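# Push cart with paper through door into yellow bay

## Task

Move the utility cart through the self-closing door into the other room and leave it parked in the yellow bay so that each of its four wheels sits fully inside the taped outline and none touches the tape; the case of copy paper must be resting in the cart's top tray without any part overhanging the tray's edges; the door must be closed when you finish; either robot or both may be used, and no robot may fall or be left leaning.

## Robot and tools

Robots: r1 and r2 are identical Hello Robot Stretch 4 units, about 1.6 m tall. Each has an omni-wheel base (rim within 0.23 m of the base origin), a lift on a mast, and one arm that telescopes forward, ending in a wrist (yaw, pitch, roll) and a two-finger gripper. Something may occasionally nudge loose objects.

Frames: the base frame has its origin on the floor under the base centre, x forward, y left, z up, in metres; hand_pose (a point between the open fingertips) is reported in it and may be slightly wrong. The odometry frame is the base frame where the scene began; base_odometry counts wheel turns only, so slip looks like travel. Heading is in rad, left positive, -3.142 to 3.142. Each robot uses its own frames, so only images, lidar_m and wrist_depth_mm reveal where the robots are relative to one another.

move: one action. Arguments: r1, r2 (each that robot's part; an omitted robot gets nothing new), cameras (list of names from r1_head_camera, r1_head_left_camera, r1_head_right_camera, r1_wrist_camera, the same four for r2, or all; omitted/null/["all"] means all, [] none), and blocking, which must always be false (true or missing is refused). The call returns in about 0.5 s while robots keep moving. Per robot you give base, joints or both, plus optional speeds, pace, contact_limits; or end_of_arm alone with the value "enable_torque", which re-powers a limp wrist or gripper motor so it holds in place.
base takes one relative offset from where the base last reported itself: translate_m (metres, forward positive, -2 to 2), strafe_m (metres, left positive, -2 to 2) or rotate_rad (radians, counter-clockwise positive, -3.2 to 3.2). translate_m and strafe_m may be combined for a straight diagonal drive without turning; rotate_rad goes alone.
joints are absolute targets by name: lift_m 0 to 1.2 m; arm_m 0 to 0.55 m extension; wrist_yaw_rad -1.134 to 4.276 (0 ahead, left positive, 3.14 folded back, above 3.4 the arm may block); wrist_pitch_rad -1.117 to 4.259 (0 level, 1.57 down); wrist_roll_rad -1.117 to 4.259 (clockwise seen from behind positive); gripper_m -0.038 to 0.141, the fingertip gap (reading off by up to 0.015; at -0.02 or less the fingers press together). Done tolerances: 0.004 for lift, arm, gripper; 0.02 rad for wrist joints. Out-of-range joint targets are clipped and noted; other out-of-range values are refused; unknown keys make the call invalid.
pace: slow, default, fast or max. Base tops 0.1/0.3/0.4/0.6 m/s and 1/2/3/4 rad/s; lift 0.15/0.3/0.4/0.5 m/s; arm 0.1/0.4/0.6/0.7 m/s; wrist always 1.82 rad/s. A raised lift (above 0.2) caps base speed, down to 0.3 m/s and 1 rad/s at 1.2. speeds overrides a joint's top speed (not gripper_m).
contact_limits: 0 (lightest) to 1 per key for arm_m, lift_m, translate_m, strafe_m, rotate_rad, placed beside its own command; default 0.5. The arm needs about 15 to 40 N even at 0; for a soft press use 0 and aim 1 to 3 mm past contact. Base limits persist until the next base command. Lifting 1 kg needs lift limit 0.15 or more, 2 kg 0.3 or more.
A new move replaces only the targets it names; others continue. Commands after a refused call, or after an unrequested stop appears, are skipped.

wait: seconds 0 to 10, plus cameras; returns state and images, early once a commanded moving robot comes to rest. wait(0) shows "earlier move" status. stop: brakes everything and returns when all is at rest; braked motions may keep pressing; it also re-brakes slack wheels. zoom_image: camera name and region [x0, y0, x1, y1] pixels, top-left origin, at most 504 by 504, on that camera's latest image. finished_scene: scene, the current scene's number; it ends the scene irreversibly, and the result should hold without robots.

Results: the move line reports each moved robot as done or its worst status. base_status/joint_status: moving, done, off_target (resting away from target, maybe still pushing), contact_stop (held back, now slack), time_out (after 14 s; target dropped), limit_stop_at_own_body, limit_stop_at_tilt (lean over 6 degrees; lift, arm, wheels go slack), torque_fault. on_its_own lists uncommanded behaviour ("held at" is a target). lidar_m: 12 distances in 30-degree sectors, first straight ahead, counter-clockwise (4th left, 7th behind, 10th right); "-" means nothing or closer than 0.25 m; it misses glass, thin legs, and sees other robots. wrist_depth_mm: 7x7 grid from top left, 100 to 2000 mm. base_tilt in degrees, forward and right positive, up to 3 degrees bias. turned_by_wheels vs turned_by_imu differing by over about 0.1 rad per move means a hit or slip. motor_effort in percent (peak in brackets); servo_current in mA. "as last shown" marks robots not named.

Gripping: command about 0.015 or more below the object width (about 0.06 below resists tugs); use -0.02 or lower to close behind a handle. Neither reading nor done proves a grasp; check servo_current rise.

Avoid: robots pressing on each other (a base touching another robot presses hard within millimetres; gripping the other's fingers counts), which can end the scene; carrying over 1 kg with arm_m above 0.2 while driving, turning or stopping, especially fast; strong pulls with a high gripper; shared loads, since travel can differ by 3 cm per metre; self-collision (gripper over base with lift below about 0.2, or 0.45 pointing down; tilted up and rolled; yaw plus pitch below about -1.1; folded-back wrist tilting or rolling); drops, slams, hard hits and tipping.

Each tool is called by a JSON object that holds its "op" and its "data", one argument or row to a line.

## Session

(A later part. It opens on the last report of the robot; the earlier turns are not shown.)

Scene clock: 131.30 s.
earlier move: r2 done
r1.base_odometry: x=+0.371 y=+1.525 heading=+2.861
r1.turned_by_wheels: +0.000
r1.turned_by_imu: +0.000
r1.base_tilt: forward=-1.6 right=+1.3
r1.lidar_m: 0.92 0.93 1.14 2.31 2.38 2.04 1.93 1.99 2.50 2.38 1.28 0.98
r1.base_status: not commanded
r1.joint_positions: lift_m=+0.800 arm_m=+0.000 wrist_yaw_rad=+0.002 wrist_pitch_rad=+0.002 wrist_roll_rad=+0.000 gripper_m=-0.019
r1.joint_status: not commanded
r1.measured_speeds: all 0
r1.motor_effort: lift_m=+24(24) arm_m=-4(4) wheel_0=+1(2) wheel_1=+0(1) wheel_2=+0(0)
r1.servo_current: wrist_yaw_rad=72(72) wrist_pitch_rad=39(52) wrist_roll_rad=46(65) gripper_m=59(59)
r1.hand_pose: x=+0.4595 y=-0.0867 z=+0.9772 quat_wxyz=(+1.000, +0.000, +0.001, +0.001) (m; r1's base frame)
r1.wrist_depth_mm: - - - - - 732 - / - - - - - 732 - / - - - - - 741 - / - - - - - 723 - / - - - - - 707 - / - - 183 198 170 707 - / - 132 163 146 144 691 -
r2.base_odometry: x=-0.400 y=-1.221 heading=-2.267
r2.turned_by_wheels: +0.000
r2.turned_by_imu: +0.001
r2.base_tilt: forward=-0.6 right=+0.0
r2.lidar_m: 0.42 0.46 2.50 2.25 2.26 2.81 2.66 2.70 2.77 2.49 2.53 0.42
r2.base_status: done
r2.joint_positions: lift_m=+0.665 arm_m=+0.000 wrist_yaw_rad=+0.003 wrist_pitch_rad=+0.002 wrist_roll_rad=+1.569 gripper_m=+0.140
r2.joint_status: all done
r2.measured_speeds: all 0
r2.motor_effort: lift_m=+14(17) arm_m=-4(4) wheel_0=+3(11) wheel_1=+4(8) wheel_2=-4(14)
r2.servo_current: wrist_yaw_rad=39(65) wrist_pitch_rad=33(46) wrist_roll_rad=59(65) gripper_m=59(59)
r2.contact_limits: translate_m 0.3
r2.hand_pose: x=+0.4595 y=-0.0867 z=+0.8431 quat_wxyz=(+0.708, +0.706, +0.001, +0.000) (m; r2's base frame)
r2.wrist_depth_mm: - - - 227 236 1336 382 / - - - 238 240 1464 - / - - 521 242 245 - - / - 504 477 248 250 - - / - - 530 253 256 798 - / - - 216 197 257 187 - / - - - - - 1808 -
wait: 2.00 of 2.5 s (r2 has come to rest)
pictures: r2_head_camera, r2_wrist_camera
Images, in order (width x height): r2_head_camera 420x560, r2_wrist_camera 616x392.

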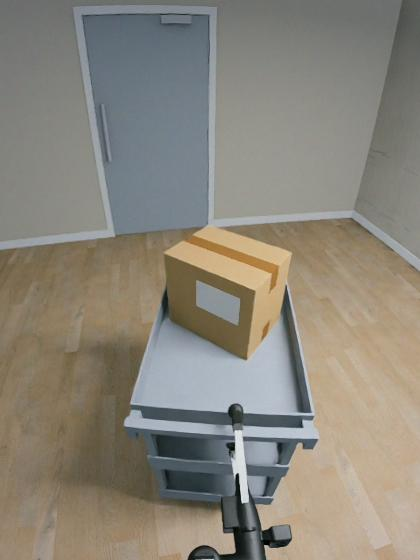

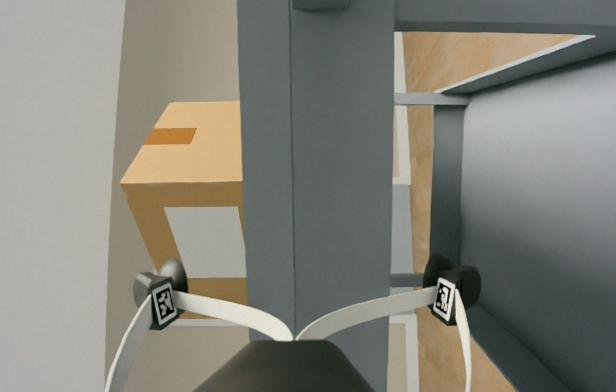

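{"op": "move", "data": {
  "r2": {"base":{"translate_m":0.045},"contact_limits":{"translate_m":0.3}},
  "blocking": false,
  "cameras": []
}}

{"op": "wait", "data": {
  "seconds": 1.2,
  "cameras": []
}}

{"op": "move", "data": {
  "r2": {"joints":{"gripper_m":0.03}},
  "blocking": false,
  "cameras": []
}}

{"op": "wait", "data": {
  "seconds": 2.5,
  "cameras": ["r2_head_camera","r2_wrist_camera"]
}}

{"op": "zoom_image", "data": {
  "camera": "r2_head_camera",
  "region": [100, 300, 320, 560]
}}

Scene clock: 154.50 s.
move: r2 moving
r1: as last shown
r1.lidar_m: 0.92 0.94 1.18 2.34 2.41 2.05 1.91 2.01 2.50 2.38 1.29 0.96
r1.motor_effort: lift_m=+24(24) arm_m=-4(4) wheel_0=+1(2) wheel_1=+0(0) wheel_2=+0(0)
r1.servo_current: wrist_yaw_rad=52(59) wrist_pitch_rad=39(46) wrist_roll_rad=65(65) gripper_m=52(59)
r1.wrist_depth_mm: - - - - - 723 - / - - - - - 732 - / - - - - - 732 - / - - - - - 732 - / - - - - - 715 - / - - 183 198 171 707 - / - 132 163 147 144 683 -
r2.base_odometry: x=-0.420 y=-1.244 heading=-2.267
r2.turned_by_wheels: +0.000
r2.turned_by_imu: +0.001
r2.base_tilt: forward=-0.7 right=+0.0
r2.lidar_m: 0.39 0.43 2.50 2.24 2.24 2.81 2.68 2.70 2.74 2.49 2.52 0.41
r2.base_status: translate_m moving
r2.joint_positions: lift_m=+0.665 arm_m=+0.000 wrist_yaw_rad=+0.003 wrist_pitch_rad=+0.002 wrist_roll_rad=+1.569 gripper_m=+0.140
r2.joint_status: not commanded
r2.measured_speeds: translate_m=+0.094 strafe_m=+0.002 rotate_rad=+0.001 lift_m=+0.000 arm_m=+0.000 wrist_yaw_rad=+0.000 wrist_pitch_rad=+0.000 wrist_roll_rad=+0.000
r2.motor_effort: lift_m=+14(14) arm_m=-4(4) wheel_0=+4(10) wheel_1=+5(8) wheel_2=-7(14)
r2.servo_current: wrist_yaw_rad=39(59) wrist_pitch_rad=39(39) wrist_roll_rad=46(59) gripper_m=46(59)
r2.contact_limits: translate_m 0.3
r2.hand_pose: x=+0.4595 y=-0.0867 z=+0.8431 quat_wxyz=(+0.708, +0.706, +0.001, +0.000) (m; r2's base frame)
r2.wrist_depth_mm: - - - 207 209 1576 1138 / - - - 212 211 1499 - / - - 477 216 216 798 - / - 459 445 221 221 820 - / - - 500 225 226 798 - / - - 181 168 229 186 - / - - - - - 1808 -
pictures: none
No camera images: "cameras" was empty.

Scene clock: 155.13 s.
earlier move: r2 done
r1.base_odometry: x=+0.371 y=+1.525 heading=+2.861
r1.turned_by_wheels: +0.000
r1.turned_by_imu: +0.000
r1.base_tilt: forward=-1.6 right=+1.3
r1.lidar_m: 0.91 0.94 1.15 2.33 2.40 2.06 1.93 2.02 2.52 2.39 1.27 0.97
r1.base_status: not commanded
r1.joint_positions: lift_m=+0.800 arm_m=+0.000 wrist_yaw_rad=+0.002 wrist_pitch_rad=+0.002 wrist_roll_rad=+0.000 gripper_m=-0.019
r1.joint_status: not commanded
r1.measured_speeds: all 0
r1.motor_effort: lift_m=+24(24) arm_m=-4(4) wheel_0=+1(2) wheel_1=+0(1) wheel_2=+0(0)
r1.servo_current: wrist_yaw_rad=52(59) wrist_pitch_rad=39(52) wrist_roll_rad=33(72) gripper_m=46(59)
r1.hand_pose: x=+0.4595 y=-0.0867 z=+0.9772 quat_wxyz=(+1.000, +0.000, +0.001, +0.001) (m; r1's base frame)
r1.wrist_depth_mm: - - - - - 732 - / - - - - - 723 - / - - - - - 741 - / - - - - - 741 - / - - - - - 707 - / - - 183 198 170 707 - / - 132 164 147 144 699 -
r2.base_odometry: x=-0.429 y=-1.255 heading=-2.267
r2.turned_by_wheels: +0.000
r2.turned_by_imu: +0.000
r2.base_tilt: forward=-0.7 right=+0.1
r2.lidar_m: 0.38 0.42 2.49 2.24 2.25 2.79 2.68 2.72 2.75 2.49 2.51 0.40
r2.base_status: done
r2.joint_positions: lift_m=+0.665 arm_m=+0.000 wrist_yaw_rad=+0.000 wrist_pitch_rad=+0.002 wrist_roll_rad=+1.569 gripper_m=+0.140
r2.joint_status: not commanded
r2.measured_speeds: all 0
r2.motor_effort: lift_m=+14(14) arm_m=-4(4) wheel_0=+3(10) wheel_1=+4(8) wheel_2=-6(14)
r2.servo_current: wrist_yaw_rad=52(59) wrist_pitch_rad=39(46) wrist_roll_rad=39(59) gripper_m=46(59)
r2.contact_limits: translate_m 0.3
r2.hand_pose: x=+0.4593 y=-0.0873 z=+0.8431 quat_wxyz=(+0.708, +0.706, +0.001, +0.000) (m; r2's base frame)
r2.wrist_depth_mm: - - - 195 196 1708 1160 / - - - 199 200 1499 - / - - 488 202 206 798 - / - 452 439 206 208 798 - / - - 484 211 212 - - / - 215 172 156 213 - - / - - - - - 1921 -
wait: 0.63 of 1.2 s (r2 has come to rest)
pictures: none
No camera images: "cameras" was empty.

Scene clock: 155.63 s.
move: r2 moving
r1: as last shown
r1.base_tilt: forward=-1.6 right=+1.2
r1.lidar_m: 0.92 0.94 1.16 2.34 2.40 2.05 1.92 2.01 2.49 2.36 1.28 0.98
r1.motor_effort: lift_m=+24(24) arm_m=-4(4) wheel_0=+1(1) wheel_1=+0(1) wheel_2=+0(0)
r1.servo_current: wrist_yaw_rad=46(72) wrist_pitch_rad=39(46) wrist_roll_rad=52(59) gripper_m=52(59)
r1.wrist_depth_mm: - - - - - 732 - / - - - - - 732 - / - - - - - 732 - / - - - - - 741 - / - - - - - 715 - / - - 183 198 171 715 - / - 133 164 147 144 691 -
r2.base_odometry: x=-0.429 y=-1.255 heading=-2.267
r2.turned_by_wheels: +0.000
r2.turned_by_imu: +0.000
r2.base_tilt: forward=-0.7 right=+0.1
r2.lidar_m: 0.38 0.40 2.48 2.25 2.25 2.81 2.70 2.72 2.78 2.51 2.51 0.42
r2.base_status: not commanded
r2.joint_positions: lift_m=+0.665 arm_m=+0.000 wrist_yaw_rad=+0.000 wrist_pitch_rad=+0.002 wrist_roll_rad=+1.569 gripper_m=+0.128
r2.joint_status: gripper_m moving
r2.measured_speeds: all 0
r2.motor_effort: lift_m=+14(14) arm_m=-4(4) wheel_0=+3(3) wheel_1=+4(5) wheel_2=-6(6)
r2.servo_current: wrist_yaw_rad=46(52) wrist_pitch_rad=39(39) wrist_roll_rad=52(59) gripper_m=91(91)
r2.contact_limits: translate_m 0.3
r2.hand_pose: x=+0.4593 y=-0.0873 z=+0.8431 quat_wxyz=(+0.708, +0.706, +0.001, +0.000) (m; r2's base frame)
r2.wrist_depth_mm: - - - 196 197 1708 1182 / - - - 199 200 1499 - / - - 492 203 205 798 - / - 455 439 207 208 798 - / - - 484 211 213 - - / - 214 173 156 213 - - / - - - - - 1921 -
pictures: none
No camera images: "cameras" was empty.

Scene clock: 157.20 s.
earlier move: r2 done
r1.base_odometry: x=+0.371 y=+1.525 heading=+2.861
r1.turned_by_wheels: +0.000
r1.turned_by_imu: +0.000
r1.base_tilt: forward=-1.6 right=+1.3
r1.lidar_m: 0.91 0.97 1.15 2.33 2.41 2.06 1.92 2.01 2.52 2.37 1.29 0.95
r1.base_status: not commanded
r1.joint_positions: lift_m=+0.800 arm_m=+0.000 wrist_yaw_rad=+0.002 wrist_pitch_rad=+0.002 wrist_roll_rad=+0.000 gripper_m=-0.019
r1.joint_status: not commanded
r1.measured_speeds: all 0
r1.motor_effort: lift_m=+24(24) arm_m=-4(4) wheel_0=+1(2) wheel_1=+0(1) wheel_2=+0(0)
r1.servo_current: wrist_yaw_rad=46(72) wrist_pitch_rad=39(46) wrist_roll_rad=46(72) gripper_m=52(59)
r1.hand_pose: x=+0.4595 y=-0.0867 z=+0.9772 quat_wxyz=(+1.000, +0.000, +0.001, +0.001) (m; r1's base frame)
r1.wrist_depth_mm: - - - - - 741 - / - - - - - 732 - / - - - - - 741 - / - - - - - 741 - / - - - - - 707 - / - - 182 198 170 715 - / - 133 163 147 144 683 -
r2.base_odometry: x=-0.429 y=-1.255 heading=-2.267
r2.turned_by_wheels: +0.000
r2.turned_by_imu: +0.000
r2.base_tilt: forward=-0.7 right=+0.1
r2.lidar_m: 0.37 0.43 2.47 2.24 2.27 2.82 2.69 2.71 2.75 2.49 2.51 0.40
r2.base_status: not commanded
r2.joint_positions: lift_m=+0.665 arm_m=+0.000 wrist_yaw_rad=+0.000 wrist_pitch_rad=+0.008 wrist_roll_rad=+1.569 gripper_m=+0.031
r2.joint_status: all done
r2.measured_speeds: all 0
r2.motor_effort: lift_m=+16(17) arm_m=-4(4) wheel_0=+3(4) wheel_1=+5(5) wheel_2=-5(6)
r2.servo_current: wrist_yaw_rad=33(59) wrist_pitch_rad=46(59) wrist_roll_rad=52(59) gripper_m=143(312)
r2.contact_limits: translate_m 0.3
r2.hand_pose: x=+0.4593 y=-0.0873 z=+0.8411 quat_wxyz=(+0.708, +0.707, +0.003, -0.003) (m; r2's base frame)
r2.wrist_depth_mm: - - 140 197 198 1576 1098 / - - 143 200 202 768 - / - 525 145 204 206 - - / - 442 149 208 212 820 - / - 508 152 213 213 - - / - - 155 218 200 168 - / - - - - - 1756 -
wait: 1.57 of 2.5 s (r2 has come to rest)
pictures: r2_head_camera, r2_wrist_camera
Images, in order (width x height): r2_head_camera 420x560, r2_wrist_camera 616x392.

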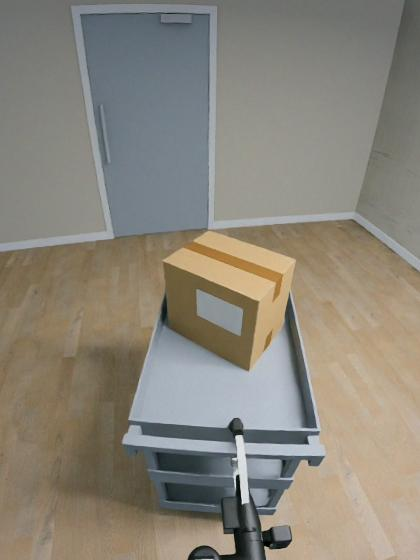

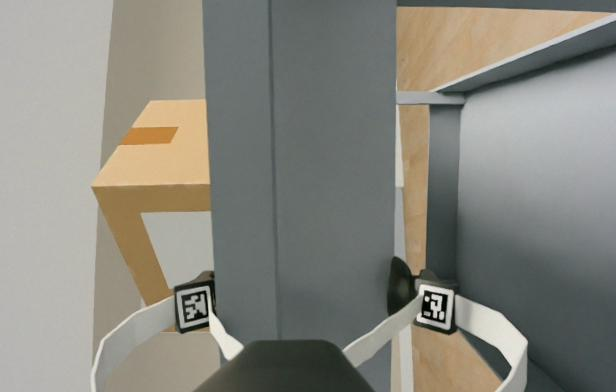

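Scaled by 1.938 from the camera's 420x560 image, which has a finer 1200x1600 frame.

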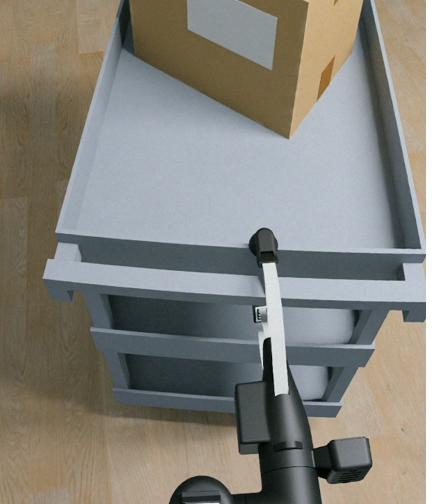

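{"op": "move", "data": {
  "r1": {"base":{"translate_m":1.0}},
  "r2": {"base":{"translate_m":-0.4},"pace":"slow"},
  "blocking": false,
  "cameras": []
}}

{"op": "wait", "data": {
  "seconds": 6,
  "cameras": ["r1_head_camera","r1_head_left_camera","r1_head_right_camera"]
}}

{"op": "wait", "data": {
  "seconds": 2,
  "cameras": ["r1_head_camera","r1_head_left_camera","r1_head_right_camera","r2_head_camera"]
}}

Scene clock: 166.60 s.
move: r1 moving; r2 moving
r1.base_odometry: x=+0.341 y=+1.534 heading=+2.861
r1.turned_by_wheels: +0.000
r1.turned_by_imu: +0.000
r1.base_tilt: forward=-1.6 right=+1.3
r1.lidar_m: 0.88 0.93 1.14 2.32 2.38 2.07 1.95 2.03 2.52 2.38 1.25 0.93
r1.base_status: translate_m moving
r1.joint_positions: lift_m=+0.800 arm_m=+0.000 wrist_yaw_rad=+0.002 wrist_pitch_rad=+0.002 wrist_roll_rad=+0.000 gripper_m=-0.019
r1.joint_status: not commanded
r1.measured_speeds: translate_m=+0.121 strafe_m=+0.000 rotate_rad=-0.001 lift_m=+0.000 arm_m=+0.000 wrist_yaw_rad=+0.000 wrist_pitch_rad=+0.000 wrist_roll_rad=+0.000
r1.motor_effort: lift_m=+24(24) arm_m=-4(4) wheel_0=+6(10) wheel_1=+7(7) wheel_2=-8(9)
r1.servo_current: wrist_yaw_rad=52(52) wrist_pitch_rad=39(52) wrist_roll_rad=26(59) gripper_m=59(59)
r1.hand_pose: x=+0.4595 y=-0.0867 z=+0.9772 quat_wxyz=(+1.000, +0.000, +0.001, +0.001) (m; r1's base frame)
r1.wrist_depth_mm: - - - - - 707 - / - - - - - 707 634 / - - - - - 707 640 / - - - - - 715 647 / - - - - - 707 647 / - - 183 198 170 699 647 / - 132 163 146 144 683 -
r2.base_odometry: x=-0.421 y=-1.246 heading=-2.267
r2.turned_by_wheels: +0.000
r2.turned_by_imu: +0.000
r2.base_tilt: forward=-0.7 right=+0.1
r2.lidar_m: 0.41 0.41 2.49 2.24 2.28 2.79 2.69 2.71 2.73 2.51 2.53 0.42
r2.base_status: translate_m moving
r2.joint_positions: lift_m=+0.665 arm_m=+0.000 wrist_yaw_rad=+0.000 wrist_pitch_rad=+0.008 wrist_roll_rad=+1.569 gripper_m=+0.031
r2.joint_status: not commanded
r2.measured_speeds: translate_m=-0.048 strafe_m=+0.000 rotate_rad=+0.001 lift_m=+0.000 arm_m=+0.000 wrist_yaw_rad=+0.000 wrist_pitch_rad=+0.000 wrist_roll_rad=+0.000
r2.motor_effort: lift_m=+17(17) arm_m=-4(4) wheel_0=-3(6) wheel_1=-6(6) wheel_2=+8(8)
r2.servo_current: wrist_yaw_rad=46(46) wrist_pitch_rad=52(52) wrist_roll_rad=46(65) gripper_m=150(156)
r2.hand_pose: x=+0.4593 y=-0.0873 z=+0.8411 quat_wxyz=(+0.708, +0.707, +0.003, -0.003) (m; r2's base frame)
r2.wrist_depth_mm: - - - 206 208 1537 1182 / - - 597 210 211 778 - / - 569 488 213 216 - - / - 452 159 219 220 820 - / - 535 211 223 224 831 - / - - 182 228 183 173 - / - - - - - 1708 -
pictures: none
No camera images: "cameras" was empty.

Scene clock: 170.67 s.
earlier move: r1 limit_stop_at_tilt; r2 moving
r1.base_odometry: x=-0.107 y=+1.628 heading=+2.517
r1.turned_by_wheels: -0.344
r1.turned_by_imu: -0.231
r1.base_tilt: forward=-1.5 right=+1.3
r1.lidar_m: 0.46 0.46 0.54 0.75 2.29 2.63 2.42 2.40 2.80 2.44 0.83 0.55
r1.base_status: translate_m limit_stop_at_tilt (by the wheels' count: +0.485 of +1.000)
r1.joint_positions: lift_m=+0.800 arm_m=-0.001 wrist_yaw_rad=-0.001 wrist_pitch_rad=+0.001 wrist_roll_rad=+0.000 gripper_m=-0.020
r1.joint_status: not commanded
r1.measured_speeds: all 0
r1.on_its_own: the wheels are slack since a limit_stop_at_tilt; lift_m is slack since a limit_stop_at_tilt; arm_m is slack since a limit_stop_at_tilt
r1.motor_effort: lift_m=+19(24) arm_m=+1(17) wheel_0=+0(10) wheel_1=+0(11) wheel_2=+0(21)
r1.servo_current: wrist_yaw_rad=52(98) wrist_pitch_rad=39(78) wrist_roll_rad=59(72) gripper_m=39(59)
r1.hand_pose: x=+0.4579 y=-0.0876 z=+0.9782 quat_wxyz=(+1.000, +0.000, +0.000, +0.000) (m; r1's base frame)
r1.wrist_depth_mm: 248 267 283 303 324 353 379 / 249 264 281 303 327 351 379 / 251 266 282 301 325 351 377 / 251 265 283 303 325 351 379 / 252 266 285 304 327 353 382 / 250 265 274 197 327 353 382 / 249 260 278 163 179 357 382
r2.base_odometry: x=-0.179 y=-0.956 heading=-2.267
r2.turned_by_wheels: +0.000
r2.turned_by_imu: +0.002
r2.base_tilt: forward=-0.7 right=+0.1
r2.lidar_m: 0.43 0.50 2.41 2.14 2.16 2.57 2.32 2.33 2.81 2.53 2.59 0.48
r2.base_status: translate_m moving
r2.joint_positions: lift_m=+0.665 arm_m=+0.000 wrist_yaw_rad=+0.005 wrist_pitch_rad=+0.000 wrist_roll_rad=+1.570 gripper_m=+0.030
r2.joint_status: not commanded
r2.measured_speeds: translate_m=-0.045 strafe_m=+0.000 rotate_rad=+0.001 lift_m=+0.000 arm_m=+0.000 wrist_yaw_rad=+0.000 wrist_pitch_rad=+0.000 wrist_roll_rad=+0.000
r2.motor_effort: lift_m=+16(17) arm_m=-4(5) wheel_0=-2(9) wheel_1=-4(8) wheel_2=+9(15)
r2.servo_current: wrist_yaw_rad=39(65) wrist_pitch_rad=46(52) wrist_roll_rad=52(65) gripper_m=65(156)
r2.hand_pose: x=+0.4597 y=-0.0861 z=+0.8433 quat_wxyz=(+0.708, +0.707, +0.002, +0.002) (m; r2's base frame)
r2.wrist_depth_mm: - - - - - 1756 1182 / - - - - - 1756 1182 / - - - 521 - 778 - / - - 564 241 239 250 237 / - - 496 178 234 244 - / - - 193 183 187 - - / - - - - - - -
wait: 4.07 of 6 s (r1 has come to rest)
pictures: r1_head_camera, r1_head_left_camera, r1_head_right_camera
Images, in order (width x height): r1_head_camera 420x560, r1_head_left_camera 420x672, r1_head_right_camera 420x672.

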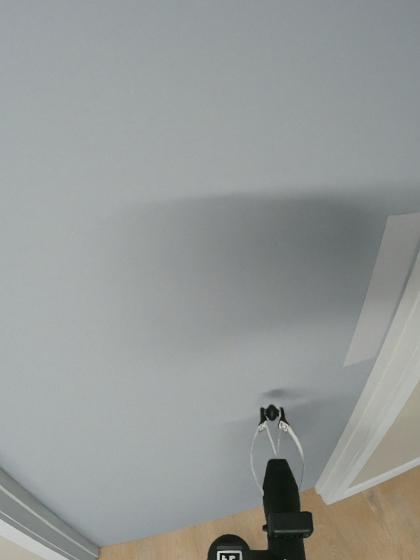

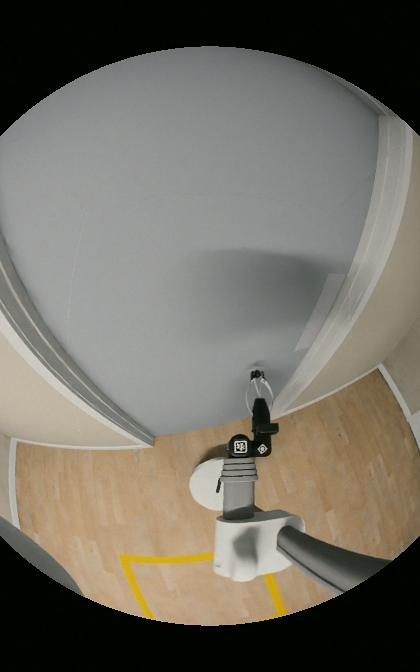

